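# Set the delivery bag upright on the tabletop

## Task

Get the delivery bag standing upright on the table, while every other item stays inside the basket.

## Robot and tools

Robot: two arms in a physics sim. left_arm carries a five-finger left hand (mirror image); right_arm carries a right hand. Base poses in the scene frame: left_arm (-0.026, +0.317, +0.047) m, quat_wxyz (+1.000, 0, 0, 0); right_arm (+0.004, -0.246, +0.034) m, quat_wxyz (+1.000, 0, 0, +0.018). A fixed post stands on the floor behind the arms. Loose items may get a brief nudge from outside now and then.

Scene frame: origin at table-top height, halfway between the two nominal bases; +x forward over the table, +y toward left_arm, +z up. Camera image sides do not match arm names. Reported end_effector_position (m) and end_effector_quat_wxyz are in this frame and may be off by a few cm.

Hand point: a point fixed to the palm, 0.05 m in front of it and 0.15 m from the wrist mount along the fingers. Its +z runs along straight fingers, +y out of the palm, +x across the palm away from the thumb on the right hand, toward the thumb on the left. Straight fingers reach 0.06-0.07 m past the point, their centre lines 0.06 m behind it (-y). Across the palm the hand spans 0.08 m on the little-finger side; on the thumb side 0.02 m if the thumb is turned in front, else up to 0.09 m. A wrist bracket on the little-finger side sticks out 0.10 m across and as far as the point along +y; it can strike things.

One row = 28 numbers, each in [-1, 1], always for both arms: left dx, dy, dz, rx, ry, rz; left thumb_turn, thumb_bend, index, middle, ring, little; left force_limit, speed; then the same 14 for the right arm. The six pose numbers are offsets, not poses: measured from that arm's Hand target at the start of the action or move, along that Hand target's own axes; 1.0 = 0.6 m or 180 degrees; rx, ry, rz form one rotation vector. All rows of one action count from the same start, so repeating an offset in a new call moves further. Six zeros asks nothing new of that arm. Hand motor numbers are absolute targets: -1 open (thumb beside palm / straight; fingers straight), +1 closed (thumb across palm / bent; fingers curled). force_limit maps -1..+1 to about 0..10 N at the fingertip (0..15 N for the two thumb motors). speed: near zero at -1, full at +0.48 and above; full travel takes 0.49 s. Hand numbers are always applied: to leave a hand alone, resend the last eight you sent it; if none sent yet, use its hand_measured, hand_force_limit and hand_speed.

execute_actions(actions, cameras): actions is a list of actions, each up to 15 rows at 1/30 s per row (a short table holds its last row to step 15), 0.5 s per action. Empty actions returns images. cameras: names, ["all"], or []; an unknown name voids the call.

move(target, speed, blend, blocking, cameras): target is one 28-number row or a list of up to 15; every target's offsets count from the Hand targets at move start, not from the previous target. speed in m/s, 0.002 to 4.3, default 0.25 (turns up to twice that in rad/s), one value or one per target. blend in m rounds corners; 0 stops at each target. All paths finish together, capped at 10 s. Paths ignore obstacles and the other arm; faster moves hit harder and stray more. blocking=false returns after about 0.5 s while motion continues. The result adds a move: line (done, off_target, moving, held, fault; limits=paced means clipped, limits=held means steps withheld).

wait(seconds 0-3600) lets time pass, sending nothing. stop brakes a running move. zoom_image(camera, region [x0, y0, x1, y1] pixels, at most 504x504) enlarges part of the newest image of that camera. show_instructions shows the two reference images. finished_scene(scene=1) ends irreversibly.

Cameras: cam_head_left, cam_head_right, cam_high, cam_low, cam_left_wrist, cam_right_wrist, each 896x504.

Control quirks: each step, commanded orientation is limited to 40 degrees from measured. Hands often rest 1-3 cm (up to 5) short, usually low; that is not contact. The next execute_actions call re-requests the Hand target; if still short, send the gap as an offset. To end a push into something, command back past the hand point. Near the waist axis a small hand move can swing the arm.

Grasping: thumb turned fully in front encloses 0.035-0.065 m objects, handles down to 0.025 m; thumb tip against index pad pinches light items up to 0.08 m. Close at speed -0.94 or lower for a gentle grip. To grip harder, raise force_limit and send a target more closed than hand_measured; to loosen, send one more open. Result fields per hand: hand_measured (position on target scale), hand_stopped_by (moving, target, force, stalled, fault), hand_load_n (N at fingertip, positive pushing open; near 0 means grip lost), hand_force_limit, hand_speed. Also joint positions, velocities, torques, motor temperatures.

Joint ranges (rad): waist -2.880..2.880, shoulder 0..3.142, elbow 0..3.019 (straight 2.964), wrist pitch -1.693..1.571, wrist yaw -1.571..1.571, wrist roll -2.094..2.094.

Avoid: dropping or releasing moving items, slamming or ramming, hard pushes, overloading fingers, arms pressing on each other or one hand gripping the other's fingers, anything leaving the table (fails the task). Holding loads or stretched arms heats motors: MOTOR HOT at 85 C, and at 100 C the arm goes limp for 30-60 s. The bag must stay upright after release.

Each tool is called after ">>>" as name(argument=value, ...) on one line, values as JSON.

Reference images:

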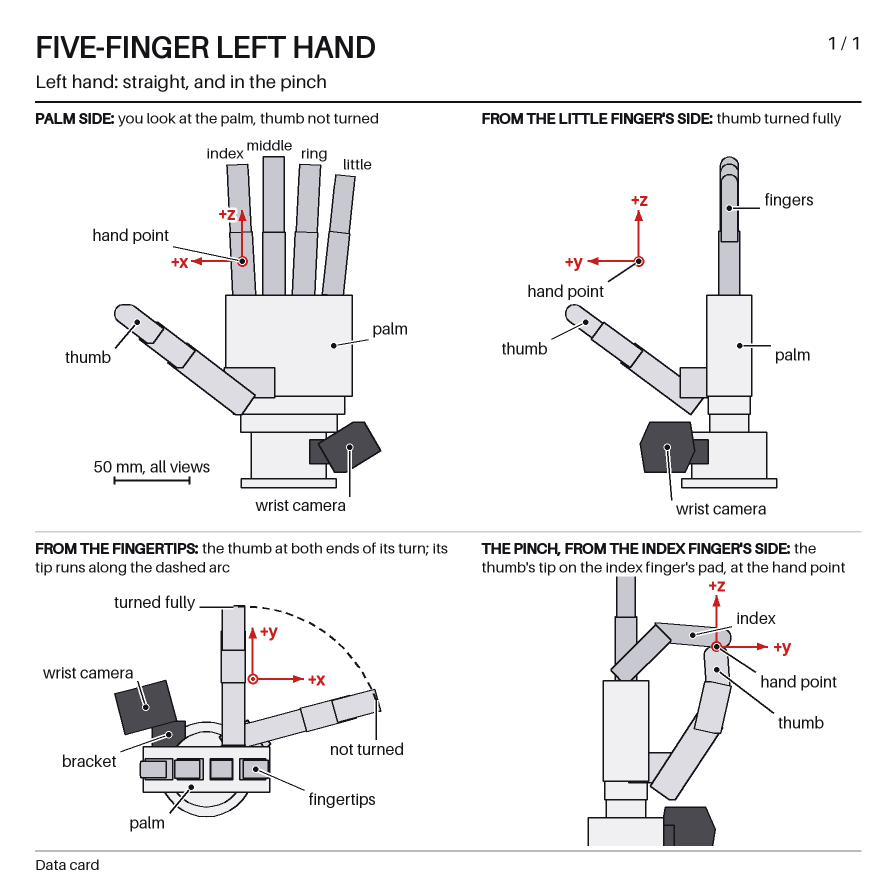

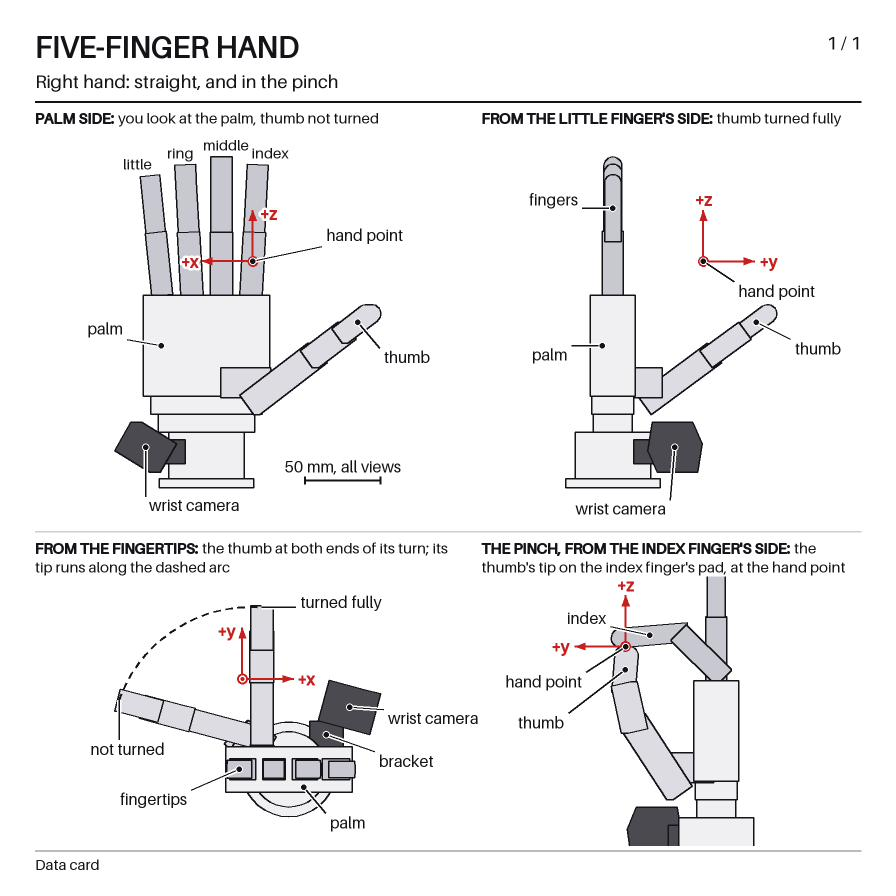

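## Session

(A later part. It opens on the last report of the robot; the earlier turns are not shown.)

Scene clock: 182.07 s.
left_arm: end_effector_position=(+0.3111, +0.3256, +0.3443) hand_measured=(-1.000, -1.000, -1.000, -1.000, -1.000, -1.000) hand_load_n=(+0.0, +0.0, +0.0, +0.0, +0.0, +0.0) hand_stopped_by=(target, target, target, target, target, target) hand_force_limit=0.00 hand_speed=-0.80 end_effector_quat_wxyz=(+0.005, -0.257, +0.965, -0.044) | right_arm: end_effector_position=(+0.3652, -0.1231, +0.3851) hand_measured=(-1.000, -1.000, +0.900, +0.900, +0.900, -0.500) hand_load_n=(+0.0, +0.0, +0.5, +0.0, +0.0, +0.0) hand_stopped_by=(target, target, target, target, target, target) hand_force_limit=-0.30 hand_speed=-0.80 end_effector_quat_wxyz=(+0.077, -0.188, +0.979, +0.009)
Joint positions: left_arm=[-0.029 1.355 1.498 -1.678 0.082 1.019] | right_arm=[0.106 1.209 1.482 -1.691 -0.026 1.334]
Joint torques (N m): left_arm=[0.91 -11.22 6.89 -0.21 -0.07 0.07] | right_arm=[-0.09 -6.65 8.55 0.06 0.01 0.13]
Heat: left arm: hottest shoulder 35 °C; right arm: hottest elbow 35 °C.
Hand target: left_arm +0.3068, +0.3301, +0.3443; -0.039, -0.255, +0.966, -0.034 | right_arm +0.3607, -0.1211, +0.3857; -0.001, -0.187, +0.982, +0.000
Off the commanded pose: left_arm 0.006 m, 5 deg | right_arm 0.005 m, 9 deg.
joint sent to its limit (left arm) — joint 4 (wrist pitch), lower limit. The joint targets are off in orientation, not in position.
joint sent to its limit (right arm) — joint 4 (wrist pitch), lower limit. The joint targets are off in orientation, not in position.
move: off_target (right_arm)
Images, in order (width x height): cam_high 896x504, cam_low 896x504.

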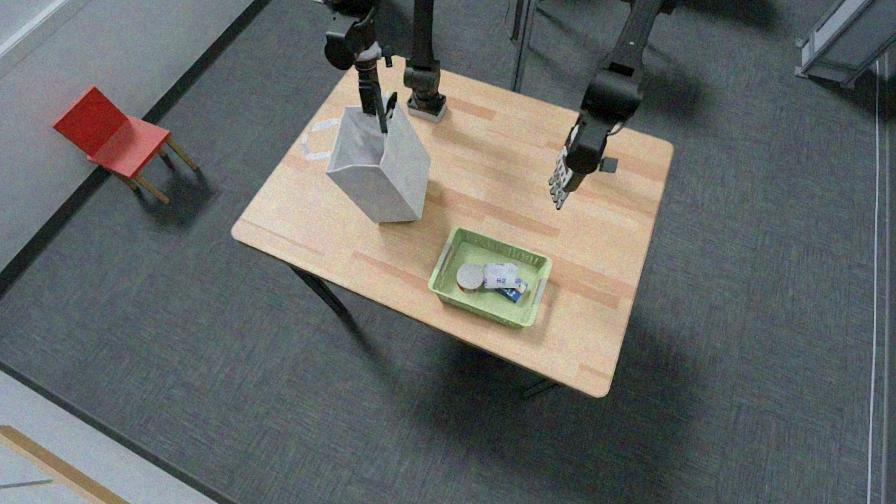

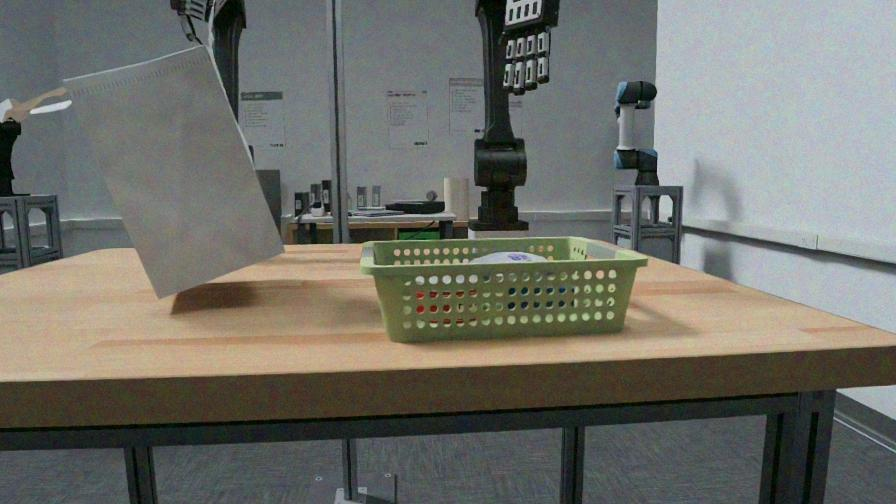

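>>> move(target=[0,0,0,0,0,0,-1,-1,-1,-1,-1,-1,0,-0.8,0,0,0.017,0,0,0,-1,-1,0.9,0.9,0.9,-0.5,-0.3,-0.8], speed=0.02, cameras=["cam_low","cam_high"])

>>> zoom_image(camera="cam_low", region=[20, 0, 360, 330])

Scene clock: 186.90 s.
left_arm: end_effector_position=(+0.3111, +0.3256, +0.3443) hand_measured=(-1.000, -1.000, -1.000, -1.000, -1.000, -1.000) hand_load_n=(+0.0, +0.0, +0.0, +0.0, +0.0, +0.0) hand_stopped_by=(target, target, target, target, target, target) hand_force_limit=0.00 hand_speed=-0.80 end_effector_quat_wxyz=(+0.005, -0.257, +0.965, -0.044) | right_arm: end_effector_position=(+0.3631, -0.1240, +0.3787) hand_measured=(-1.000, -1.000, +0.900, +0.900, +0.900, -0.500) hand_load_n=(+0.0, +0.0, +0.0, +0.0, +0.0, +0.0) hand_stopped_by=(target, target, target, target, target, target) hand_force_limit=-0.30 hand_speed=-0.80 end_effector_quat_wxyz=(+0.070, -0.188, +0.980, +0.008)
Joint positions: left_arm=[-0.029 1.355 1.498 -1.678 0.082 1.019] | right_arm=[0.107 1.209 1.468 -1.691 -0.022 1.336]
Joint torques (N m): left_arm=[0.91 -11.22 6.9 -0.23 -0.07 0.07] | right_arm=[0.15 -5.95 8.54 0.06 0.03 0.12]
Heat: left arm: hottest shoulder 35 °C; right arm: hottest elbow 35 °C.
Hand target: left_arm +0.3068, +0.3301, +0.3443; -0.039, -0.255, +0.966, -0.034 | right_arm +0.3607, -0.1212, +0.3756; -0.001, -0.187, +0.982, +0.000
Off the commanded pose: left_arm 0.006 m, 5 deg | right_arm 0.005 m, 8 deg.
joint sent to its limit (left arm) — joint 4 (wrist pitch), lower limit. The joint targets are off in orientation, not in position.
joint sent to its limit (right arm) — joint 4 (wrist pitch), lower limit. The joint targets are off in orientation, not in position.
move: off_target (right_arm)
Images, in order (width x height): cam_high 896x504, cam_low 896x504.

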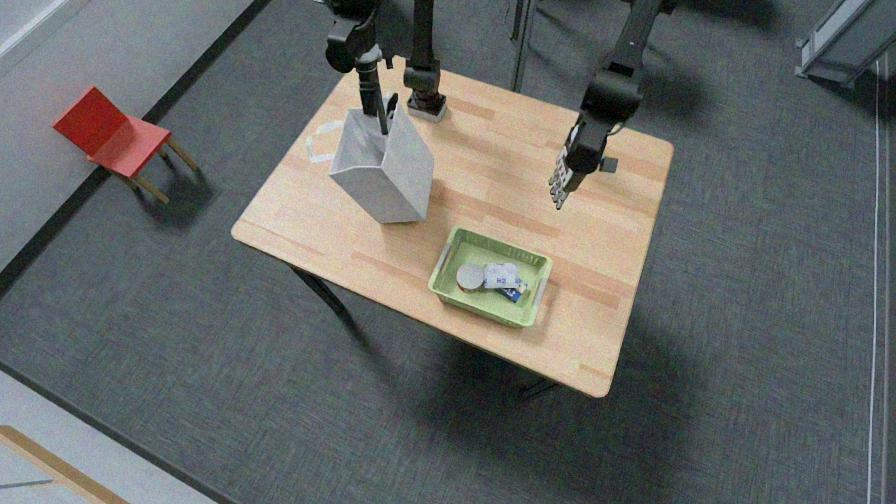

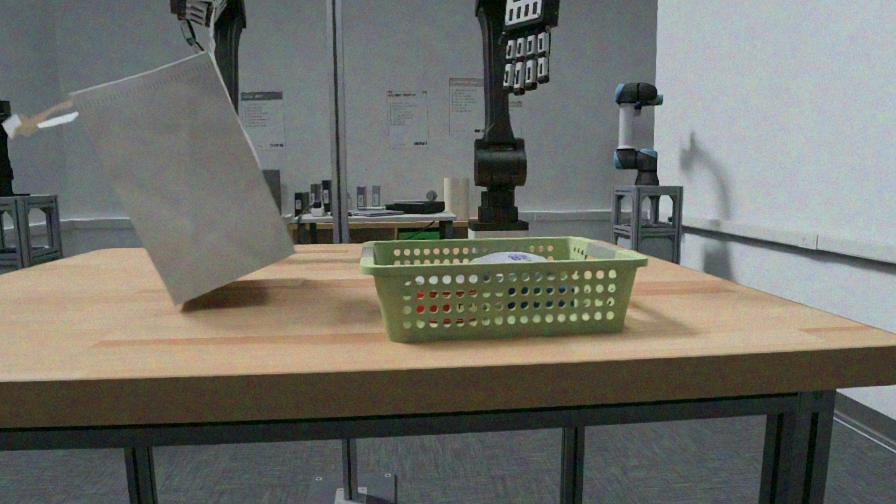

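Scaled by 1.482 from the camera's image (finer frame: 1280x720).

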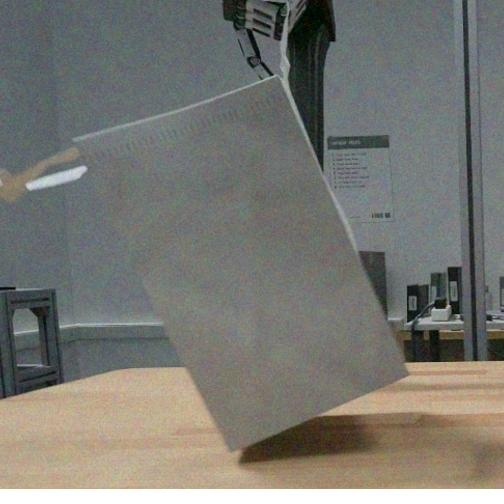

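>>> move(target=[[0,0,0,0,0,0,-1,-1,-1,-1,-1,-1,0,-0.8,0,0.02,0.015,0,0,0,-1,-1,0.9,0.9,0.9,-0.5,-0.3,-0.8],[0,0,0,0,0,0,-1,-1,-1,-1,-1,-1,0,-0.8,0,0.06,0.018,0,0,0,-1,-1,0.9,0.9,0.9,-0.5,-0.3,-0.8]], speed=0.03, blend=0.005, cameras=["cam_low","cam_high","cam_head_left"])

>>> zoom_image(camera="cam_low", region=[20, 0, 360, 330])

>>> zoom_image(camera="cam_high", region=[300, 60, 560, 300])

Scene clock: 194.20 s.
left_arm: end_effector_position=(+0.3111, +0.3256, +0.3443) hand_measured=(-1.000, -1.000, -1.000, -1.000, -1.000, -1.000) hand_load_n=(+0.0, +0.0, +0.0, +0.0, +0.0, +0.0) hand_stopped_by=(target, target, target, target, target, target) hand_force_limit=0.00 hand_speed=-0.80 end_effector_quat_wxyz=(+0.005, -0.257, +0.965, -0.044) | right_arm: end_effector_position=(+0.3509, -0.0890, +0.3668) hand_measured=(-1.000, -1.000, +0.900, +0.900, +0.900, -0.500) hand_load_n=(+0.0, +0.0, +0.5, +0.5, +0.5, +0.0) hand_stopped_by=(target, target, target, target, target, target) hand_force_limit=-0.30 hand_speed=-0.80 end_effector_quat_wxyz=(+0.054, -0.189, +0.980, +0.012)
Joint positions: left_arm=[-0.029 1.355 1.498 -1.678 0.082 1.019] | right_arm=[0.212 1.21 1.439 -1.691 -0.017 1.438]
Joint torques (N m): left_arm=[0.91 -11.16 6.89 -0.23 -0.07 0.08] | right_arm=[-0.03 -6.36 8.5 0.01 0.02 0.11]
Heat: left arm: hottest shoulder 35 °C; right arm: hottest elbow 35 °C.
Hand target: left_arm +0.3068, +0.3301, +0.3443; -0.039, -0.255, +0.966, -0.034 | right_arm +0.3475, -0.0875, +0.3649; -0.001, -0.187, +0.982, +0.000
Off the commanded pose: left_arm 0.006 m, 5 deg | right_arm 0.004 m, 6 deg.
joint sent to its limit (left arm) — joint 4 (wrist pitch), lower limit. The joint targets are off in orientation, not in position.
joint sent to its limit (right arm) — joint 4 (wrist pitch), lower limit. The joint targets are off in orientation, not in position.
move: off_target (right_arm)
Images, in order (width x height): cam_head_left 896x504, cam_high 896x504, cam_low 896x504.

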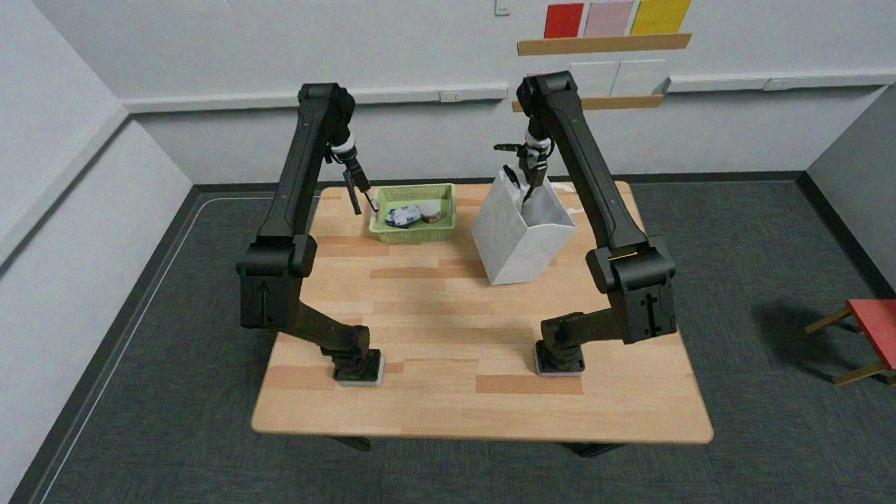

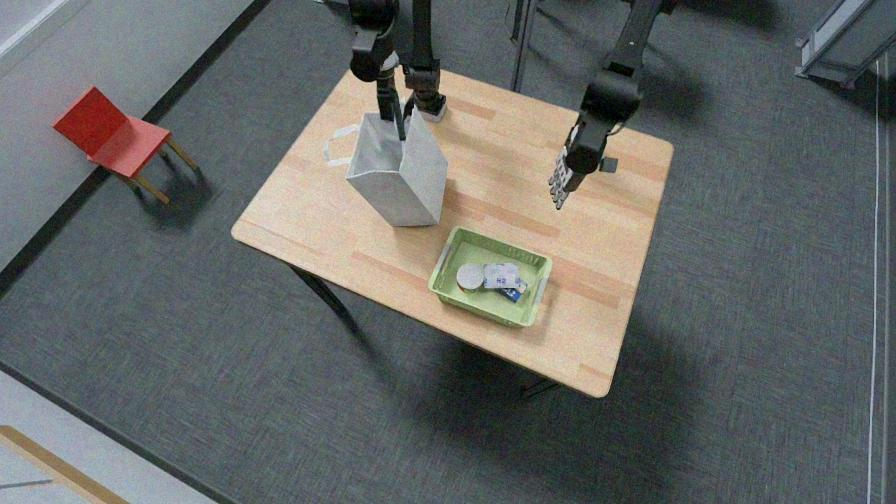

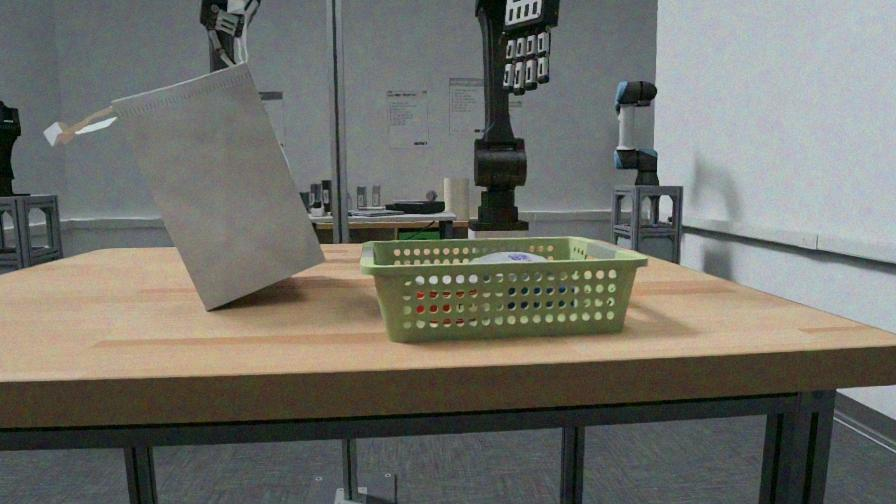

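Scaled by 1.482 from the camera's image (finer frame: 1280x720).

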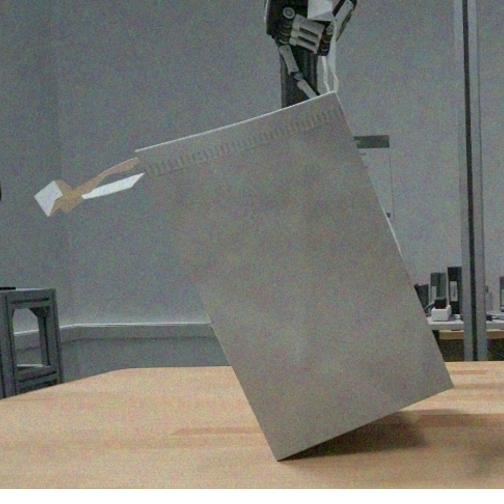

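Scaled by 1.938 from the camera's image (finer frame: 1280x720).

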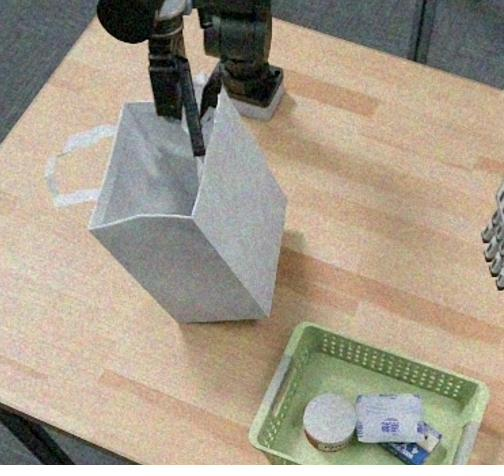

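>>> move(target=[[0,0,0,0,0,0,-1,-1,-1,-1,-1,-1,0,-0.8,0,0,-0.022,0,0,0,-1,-1,0.9,0.9,0.9,-0.5,-0.3,-0.8],[0,0,0,0,0,0,-1,-1,-1,-1,-1,-1,0,-0.8,0.033,-0.09,-0.022,0,0,0,-1,-1,0.9,0.9,0.9,-0.5,-0.3,-0.8]], speed=0.03, blend=0.005, cameras=["cam_low","cam_high"])

>>> wait(seconds=2, cameras=["cam_low","cam_high"])

Scene clock: 200.57 s.
left_arm: end_effector_position=(+0.3111, +0.3256, +0.3443) hand_measured=(-1.000, -1.000, -1.000, -1.000, -1.000, -1.000) hand_load_n=(+0.0, +0.0, +0.0, +0.0, +0.0, +0.0) hand_stopped_by=(target, target, target, target, target, target) hand_force_limit=0.00 hand_speed=-0.80 end_effector_quat_wxyz=(+0.005, -0.257, +0.965, -0.044) | right_arm: end_effector_position=(+0.3580, -0.1419, +0.3712) hand_measured=(-1.000, -1.000, +0.900, +0.900, +0.900, -0.500) hand_load_n=(+0.0, +0.0, +0.0, +0.0, +0.5, +0.5) hand_stopped_by=(target, target, target, target, target, target) hand_force_limit=-0.30 hand_speed=-0.80 end_effector_quat_wxyz=(+0.063, -0.185, +0.981, +0.005)
Joint positions: left_arm=[-0.029 1.355 1.498 -1.678 0.082 1.019] | right_arm=[0.059 1.195 1.439 -1.691 -0.022 1.293]
Joint torques (N m): left_arm=[0.91 -11.16 6.89 -0.23 -0.07 0.07] | right_arm=[-1.26 -7.94 8.34 0.01 -0.17 -0.07]
Heat: left arm: hottest shoulder 35 °C; right arm: hottest elbow 35 °C.
Hand target: left_arm +0.3068, +0.3301, +0.3443; -0.039, -0.255, +0.966, -0.034 | right_arm +0.3489, -0.1451, +0.3781; +0.000, -0.187, +0.982, +0.000
Off the commanded pose: left_arm 0.006 m, 5 deg | right_arm 0.012 m, 7 deg.
joint sent to its limit (left arm) — joint 4 (wrist pitch), lower limit. The joint targets are off in orientation, not in position.
joint sent to its limit (right arm) — joint 4 (wrist pitch), lower limit. The joint targets are off in orientation, not in position.
move: off_target (right_arm)
Images, in order (width x height): cam_high 896x504, cam_low 896x504.

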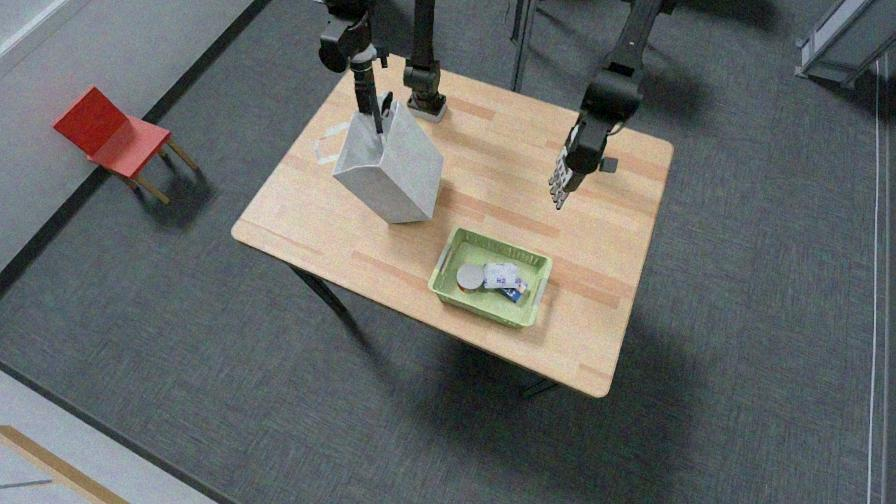

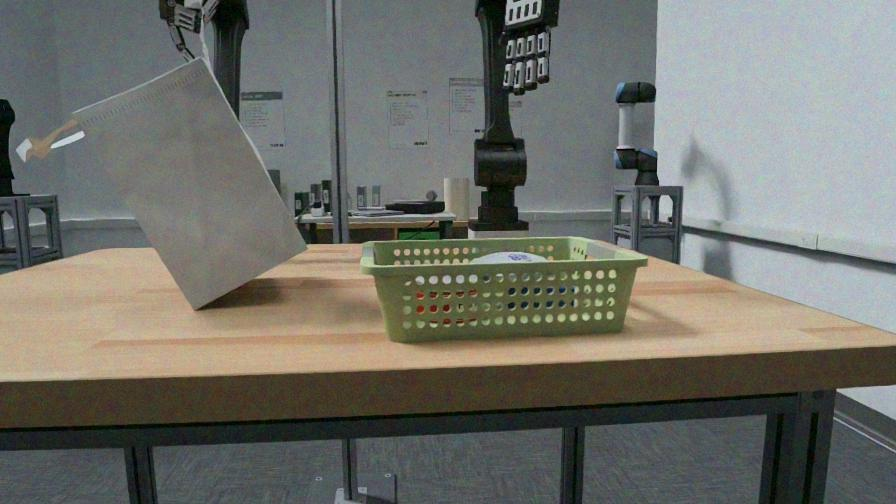

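Scene clock: 202.57 s.
left_arm: end_effector_position=(+0.3111, +0.3256, +0.3443) hand_measured=(-1.000, -1.000, -1.000, -1.000, -1.000, -1.000) hand_load_n=(+0.0, +0.0, +0.0, +0.0, +0.0, +0.0) hand_stopped_by=(target, target, target, target, target, target) hand_force_limit=0.00 hand_speed=-0.80 end_effector_quat_wxyz=(+0.005, -0.257, +0.965, -0.044) | right_arm: end_effector_position=(+0.3580, -0.1418, +0.3712) hand_measured=(-1.000, -1.000, +0.900, +0.900, +0.900, -0.500) hand_load_n=(+0.0, +0.0, +0.5, +0.0, +0.0, +0.0) hand_stopped_by=(target, target, target, target, target, target) hand_force_limit=-0.30 hand_speed=-0.80 end_effector_quat_wxyz=(+0.063, -0.186, +0.981, +0.005)
Joint positions: left_arm=[-0.029 1.355 1.498 -1.678 0.082 1.019] | right_arm=[0.059 1.195 1.439 -1.691 -0.022 1.292]
Joint torques (N m): left_arm=[0.97 -11.16 6.89 -0.23 -0.07 0.07] | right_arm=[-1.2 -7.94 8.28 0.02 -0.17 -0.1]
Heat: left arm: hottest shoulder 35 °C; right arm: hottest elbow 35 °C.
Hand target: left_arm +0.3068, +0.3301, +0.3443; -0.039, -0.255, +0.966, -0.034 | right_arm +0.3489, -0.1451, +0.3781; +0.000, -0.187, +0.982, +0.000
Off the commanded pose: left_arm 0.006 m, 5 deg | right_arm 0.012 m, 7 deg.
wait: 2.00 s; at rest by 0.17 s
Images, in order (width x height): cam_high 896x504, cam_low 896x504.

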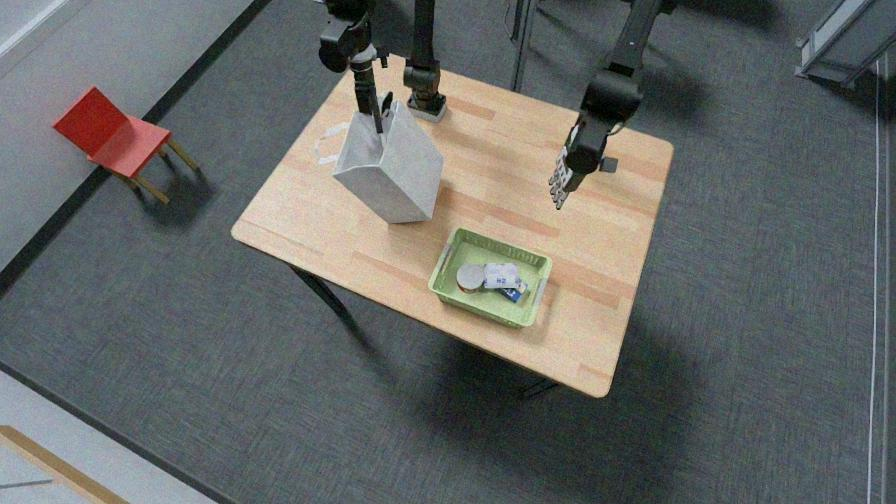

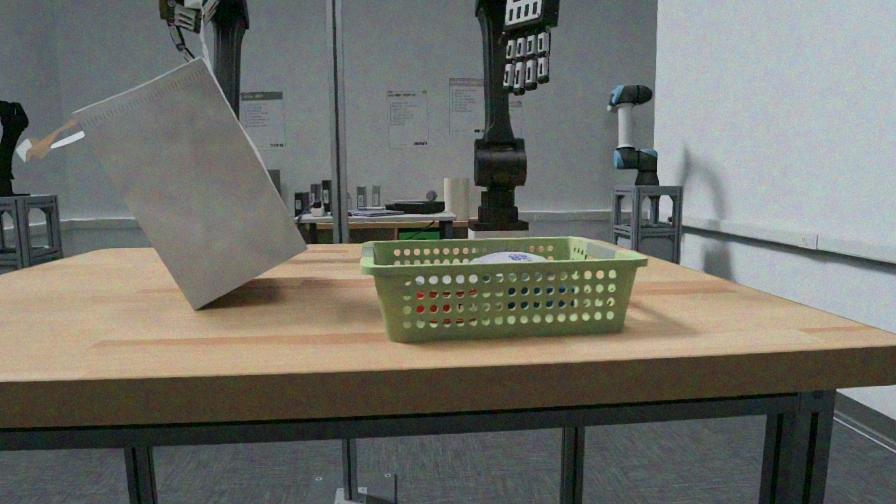

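>>> move(target=[0,0,0,0,0,0,-1,-1,-1,-1,-1,-1,0,-0.8,0,0.1,0.017,0,0,0,-1,-1,0.9,0.9,0.9,-0.5,-0.3,-0.8], speed=0.03, cameras=["cam_low","cam_high"])

>>> zoom_image(camera="cam_low", region=[20, 0, 360, 330])

Scene clock: 208.20 s.
left_arm: end_effector_position=(+0.3111, +0.3256, +0.3443) hand_measured=(-1.000, -1.000, -1.000, -1.000, -1.000, -1.000) hand_load_n=(-0.5, +0.0, +0.0, +0.0, +0.0, +0.0) hand_stopped_by=(target, target, target, target, target, target) hand_force_limit=0.00 hand_speed=-0.80 end_effector_quat_wxyz=(+0.005, -0.257, +0.965, -0.044) | right_arm: end_effector_position=(+0.3359, -0.0898, +0.3610) hand_measured=(-1.000, -1.000, +0.900, +0.900, +0.900, -0.500) hand_load_n=(+0.0, +0.0, +0.0, +0.0, +0.0, +0.0) hand_stopped_by=(target, target, target, target, target, target) hand_force_limit=-0.30 hand_speed=-0.80 end_effector_quat_wxyz=(+0.050, -0.189, +0.981, +0.013)
Joint positions: left_arm=[-0.029 1.355 1.498 -1.678 0.082 1.019] | right_arm=[0.22 1.174 1.396 -1.691 -0.019 1.446]
Joint torques (N m): left_arm=[0.91 -11.16 6.89 -0.23 -0.07 0.07] | right_arm=[0.03 -7.82 8.44 -0.05 -0.07 0.12]
Heat: left arm: hottest shoulder 35 °C; right arm: hottest elbow 35 °C.
Hand target: left_arm +0.3068, +0.3301, +0.3443; -0.039, -0.255, +0.966, -0.034 | right_arm +0.3269, -0.0893, +0.3680; +0.000, -0.187, +0.982, +0.000
Off the commanded pose: left_arm 0.006 m, 5 deg | right_arm 0.011 m, 6 deg.
joint sent to its limit (left arm) — joint 4 (wrist pitch), lower limit. The joint targets are off in orientation, not in position.
joint sent to its limit (right arm) — joint 4 (wrist pitch), lower limit. The joint targets are off in orientation, not in position.
move: off_target (right_arm)
Images, in order (width x height): cam_high 896x504, cam_low 896x504.

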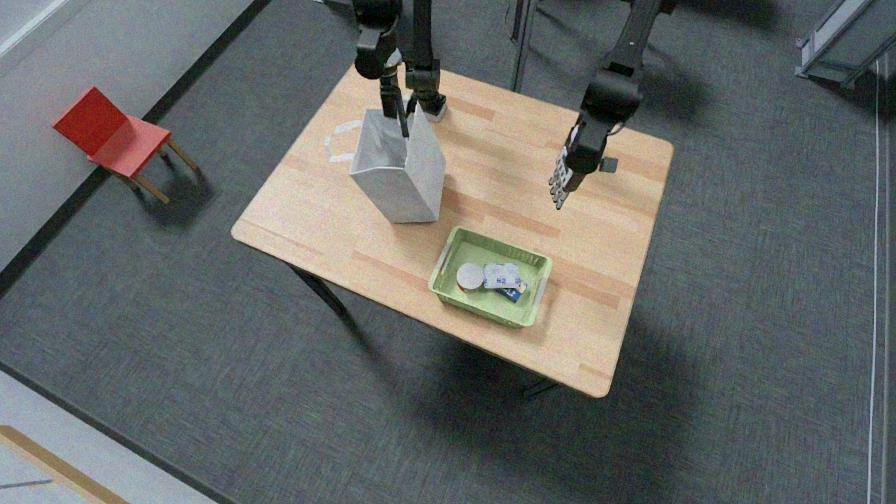

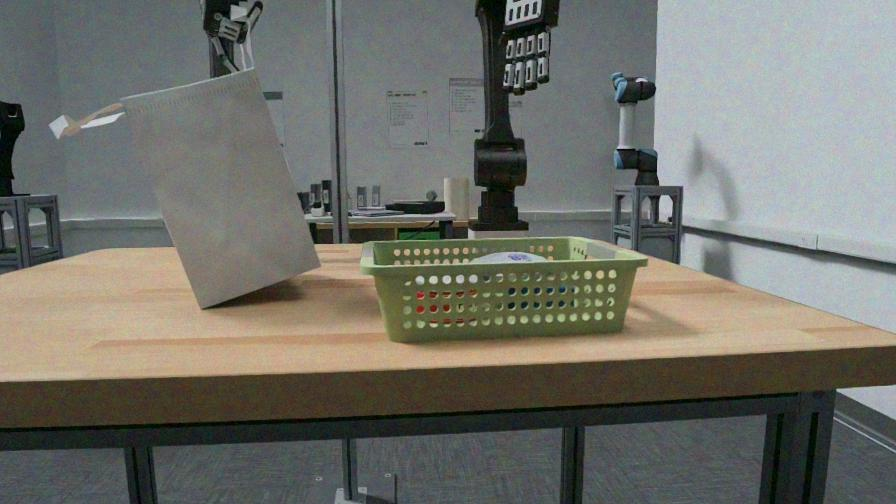

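Scaled by 1.482 from the camera's image (finer frame: 1280x720).

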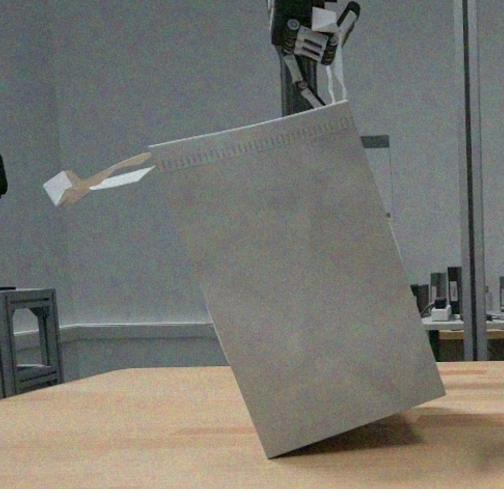

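>>> move(target=[0,0,0,0,0,0,-1,-1,-1,-1,-1,-1,0,-0.8,0,0.095,0.019,0,0,0,-1,-1,0.9,0.9,0.9,-0.5,-0.3,-0.8], speed=0.03, cameras=["cam_low","cam_high"])

>>> zoom_image(camera="cam_low", region=[20, 0, 360, 330])

Scene clock: 212.03 s.
left_arm: end_effector_position=(+0.3111, +0.3256, +0.3443) hand_measured=(-1.000, -1.000, -1.000, -1.000, -1.000, -1.000) hand_load_n=(+0.0, +0.0, +0.0, +0.0, -0.5, +0.0) hand_stopped_by=(target, target, target, target, target, target) hand_force_limit=0.00 hand_speed=-0.80 end_effector_quat_wxyz=(+0.005, -0.257, +0.965, -0.044) | right_arm: end_effector_position=(+0.3123, -0.0362, +0.3537) hand_measured=(-1.000, -1.000, +0.900, +0.900, +0.900, -0.500) hand_load_n=(+0.0, +0.0, +0.5, +0.0, +0.5, +0.0) hand_stopped_by=(target, target, target, target, target, target) hand_force_limit=-0.30 hand_speed=-0.80 end_effector_quat_wxyz=(+0.039, -0.189, +0.981, +0.016)
Joint positions: left_arm=[-0.029 1.355 1.498 -1.678 0.082 1.019] | right_arm=[0.398 1.174 1.377 -1.691 -0.013 1.624]
Joint torques (N m): left_arm=[0.97 -11.22 6.89 -0.23 -0.07 0.07] | right_arm=[0.09 -6.83 8.47 -0.02 -0.05 0.12]
Heat: left arm: hottest shoulder 35 °C; right arm: hottest elbow 35 °C.
Hand target: left_arm +0.3068, +0.3301, +0.3443; -0.039, -0.255, +0.966, -0.034 | right_arm +0.3059, -0.0362, +0.3566; -0.001, -0.187, +0.982, +0.000
Off the commanded pose: left_arm 0.006 m, 5 deg | right_arm 0.007 m, 5 deg.
joint sent to its limit (left arm) — joint 4 (wrist pitch), lower limit. The joint targets are off in orientation, not in position.
joint sent to its limit (right arm) — joint 4 (wrist pitch), lower limit. The joint targets are off in orientation, not in position.
move: off_target (right_arm)
Images, in order (width x height): cam_high 896x504, cam_low 896x504.

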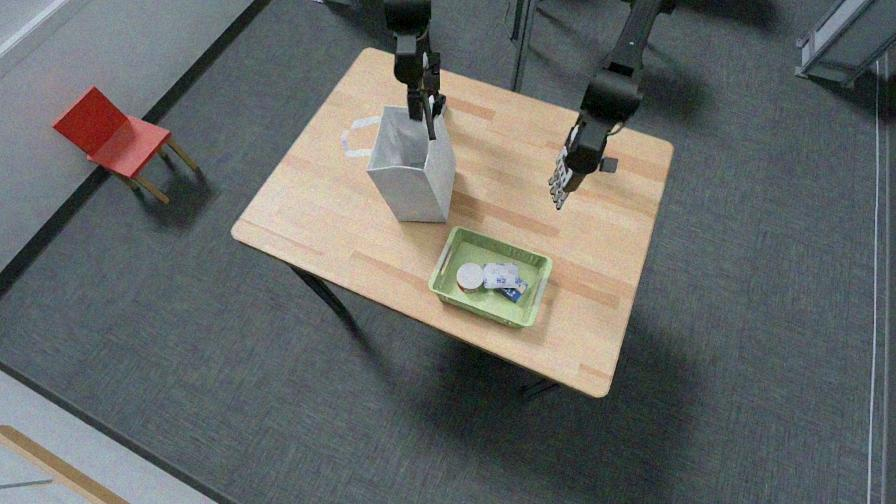

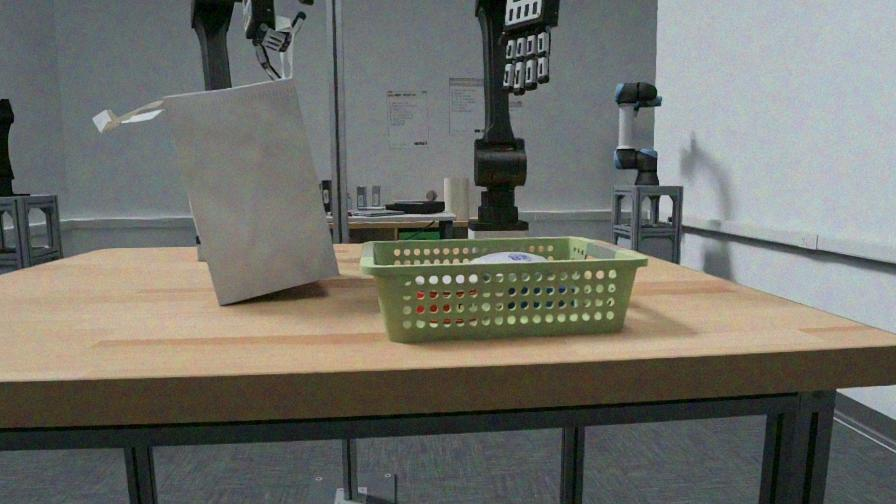

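Scaled by 1.482 from the camera's image (finer frame: 1280x720).

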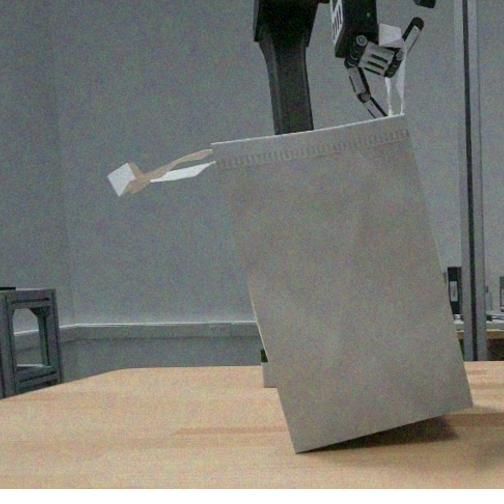

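>>> move(target=[0,0,0,0,0,0,-1,-1,-1,-1,-1,-1,0,-0.8,0,0.045,0.03,0,0,0,-1,-1,0.9,0.9,0.9,-0.5,-0.3,-0.8], speed=0.025, cameras=["cam_low","cam_high"])

>>> zoom_image(camera="cam_low", region=[60, 0, 400, 330])

Scene clock: 216.20 s.
left_arm: end_effector_position=(+0.3111, +0.3256, +0.3443) hand_measured=(-1.000, -1.000, -1.000, -1.000, -1.000, -1.000) hand_load_n=(+0.0, +0.0, +0.0, +0.0, +0.0, +0.0) hand_stopped_by=(target, target, target, target, target, target) hand_force_limit=0.00 hand_speed=-0.80 end_effector_quat_wxyz=(+0.005, -0.257, +0.965, -0.044) | right_arm: end_effector_position=(+0.2990, -0.0123, +0.3435) hand_measured=(-1.000, -1.000, +0.900, +0.900, +0.900, -0.500) hand_load_n=(+0.0, +0.0, +0.0, +0.0, +0.5, +0.0) hand_stopped_by=(target, target, target, target, target, target) hand_force_limit=-0.30 hand_speed=-0.80 end_effector_quat_wxyz=(+0.026, -0.188, +0.982, +0.013)
Joint positions: left_arm=[-0.029 1.355 1.498 -1.678 0.082 1.019] | right_arm=[0.483 1.185 1.362 -1.691 -0.007 1.71]
Joint torques (N m): left_arm=[0.97 -11.16 6.89 -0.21 -0.07 0.07] | right_arm=[0.09 -5.25 8.49 -0.09 0.04 0.11]
Heat: left arm: hottest shoulder 35 °C; right arm: hottest elbow 35 °C.
Hand target: left_arm +0.3068, +0.3301, +0.3443; -0.039, -0.255, +0.966, -0.034 | right_arm +0.2961, -0.0111, +0.3386; +0.000, -0.187, +0.982, +0.000
Off the commanded pose: left_arm 0.006 m, 5 deg | right_arm 0.006 m, 3 deg.
joint sent to its limit (left arm) — joint 4 (wrist pitch), lower limit. The joint targets are off in orientation, not in position.
joint sent to its limit (right arm) — joint 4 (wrist pitch), lower limit. The joint targets still meet the commanded pose.
move: off_target (right_arm)
Images, in order (width x height): cam_high 896x504, cam_low 896x504.

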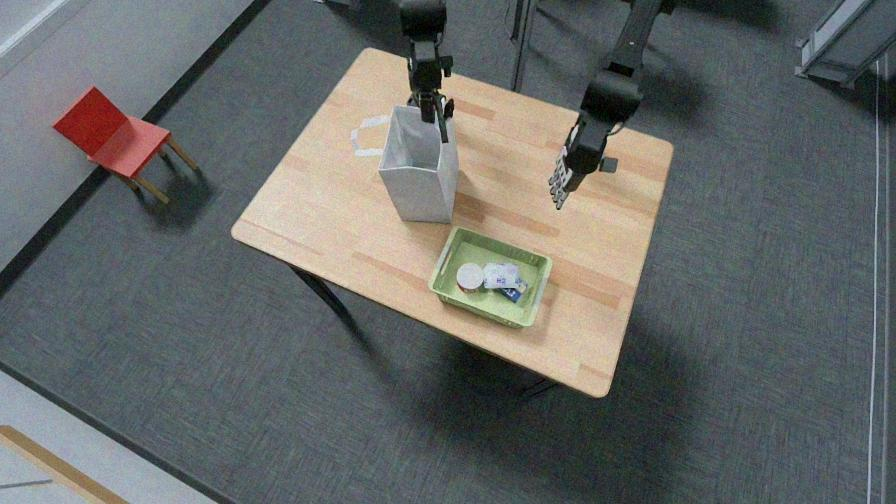

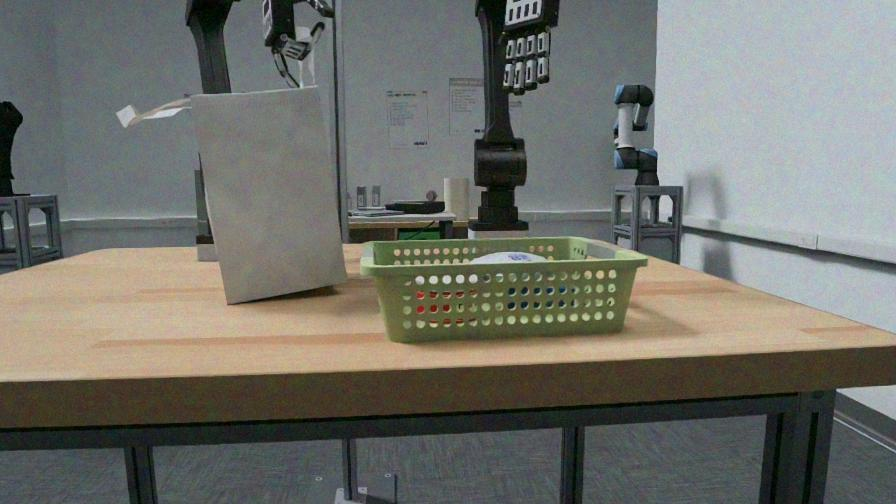

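Scaled by 1.482 from the camera's image (finer frame: 1280x720).

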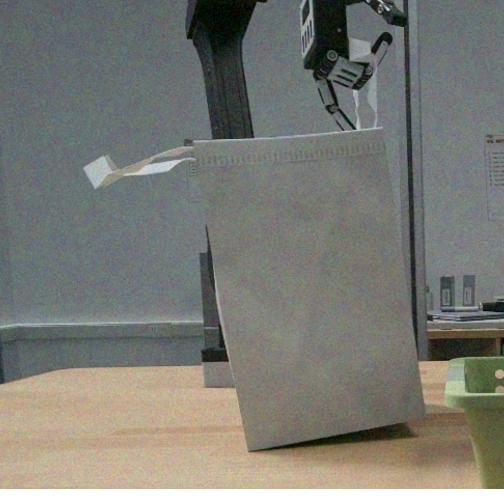

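>>> move(target=[0,0,0,0,0,0,-1,-1,-1,-1,-1,-1,0,-0.8,0,0.01,0.03,0,0,0,-1,-1,0.9,0.9,0.9,-0.5,-0.3,-0.8], speed=0.02, cameras=["cam_low","cam_high"])

>>> zoom_image(camera="cam_low", region=[60, 0, 400, 330])

Scene clock: 218.43 s.
left_arm: end_effector_position=(+0.3111, +0.3256, +0.3443) hand_measured=(-1.000, -1.000, -1.000, -1.000, -1.000, -1.000) hand_load_n=(+0.0, +0.0, +0.0, +0.0, +0.0, +0.0) hand_stopped_by=(target, target, target, target, target, target) hand_force_limit=0.00 hand_speed=-0.80 end_effector_quat_wxyz=(+0.005, -0.257, +0.965, -0.044) | right_arm: end_effector_position=(+0.2943, -0.0080, +0.3259) hand_measured=(-1.000, -1.000, +0.900, +0.900, +0.900, -0.500) hand_load_n=(+0.0, +0.0, +0.0, +0.5, +0.5, +0.0) hand_stopped_by=(target, target, target, target, target, target) hand_force_limit=-0.30 hand_speed=-0.80 end_effector_quat_wxyz=(+0.006, -0.188, +0.982, +0.004)
Joint positions: left_arm=[-0.029 1.355 1.498 -1.678 0.082 1.019] | right_arm=[0.503 1.204 1.337 -1.691 -0.004 1.733]
Joint torques (N m): left_arm=[0.97 -11.16 6.89 -0.23 -0.07 0.08] | right_arm=[0.15 -5.71 8.39 0.24 0.07 0.11]
Heat: left arm: hottest shoulder 35 °C; right arm: hottest elbow 35 °C.
Hand target: left_arm +0.3068, +0.3301, +0.3443; -0.039, -0.255, +0.966, -0.034 | right_arm +0.2937, -0.0055, +0.3205; -0.001, -0.187, +0.982, +0.000
Off the commanded pose: left_arm 0.006 m, 5 deg | right_arm 0.006 m, 1 deg.
joint sent to its limit (left arm) — joint 4 (wrist pitch), lower limit. The joint targets are off in orientation, not in position.
move: done
Images, in order (width x height): cam_high 896x504, cam_low 896x504.

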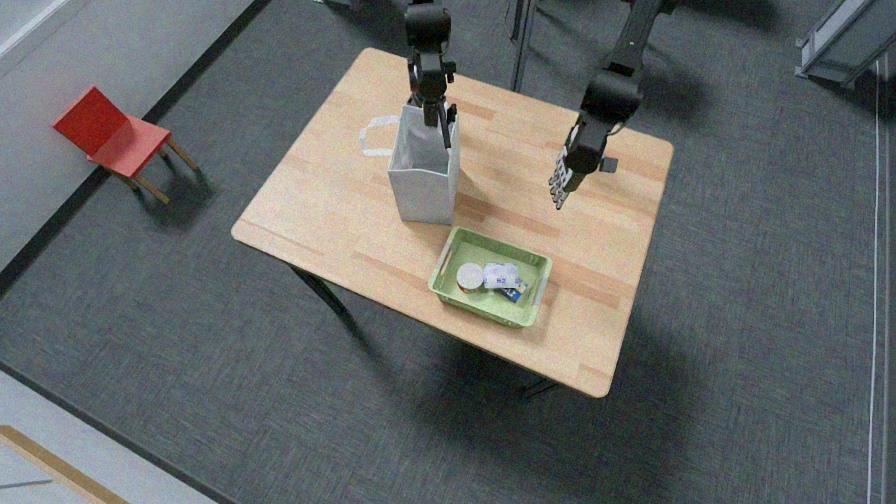

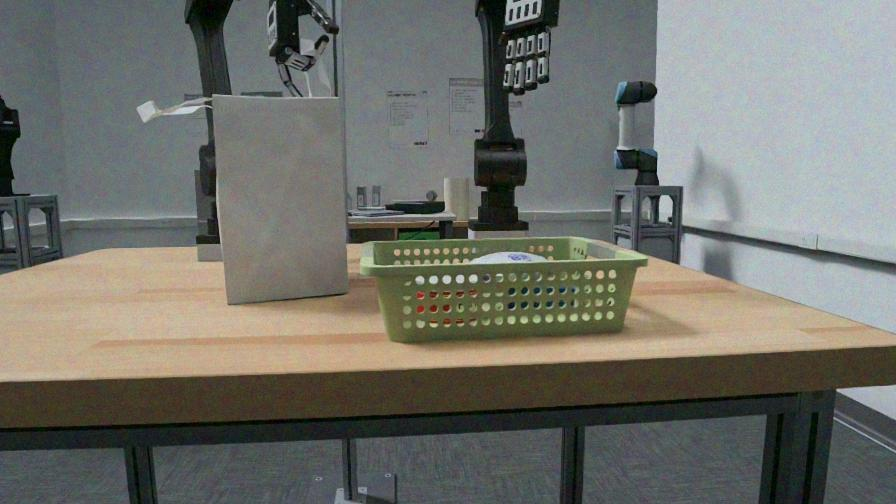

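Scaled by 1.482 from the camera's image (finer frame: 1280x720).

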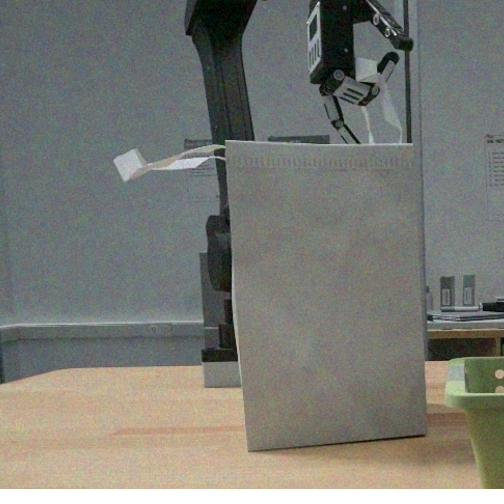

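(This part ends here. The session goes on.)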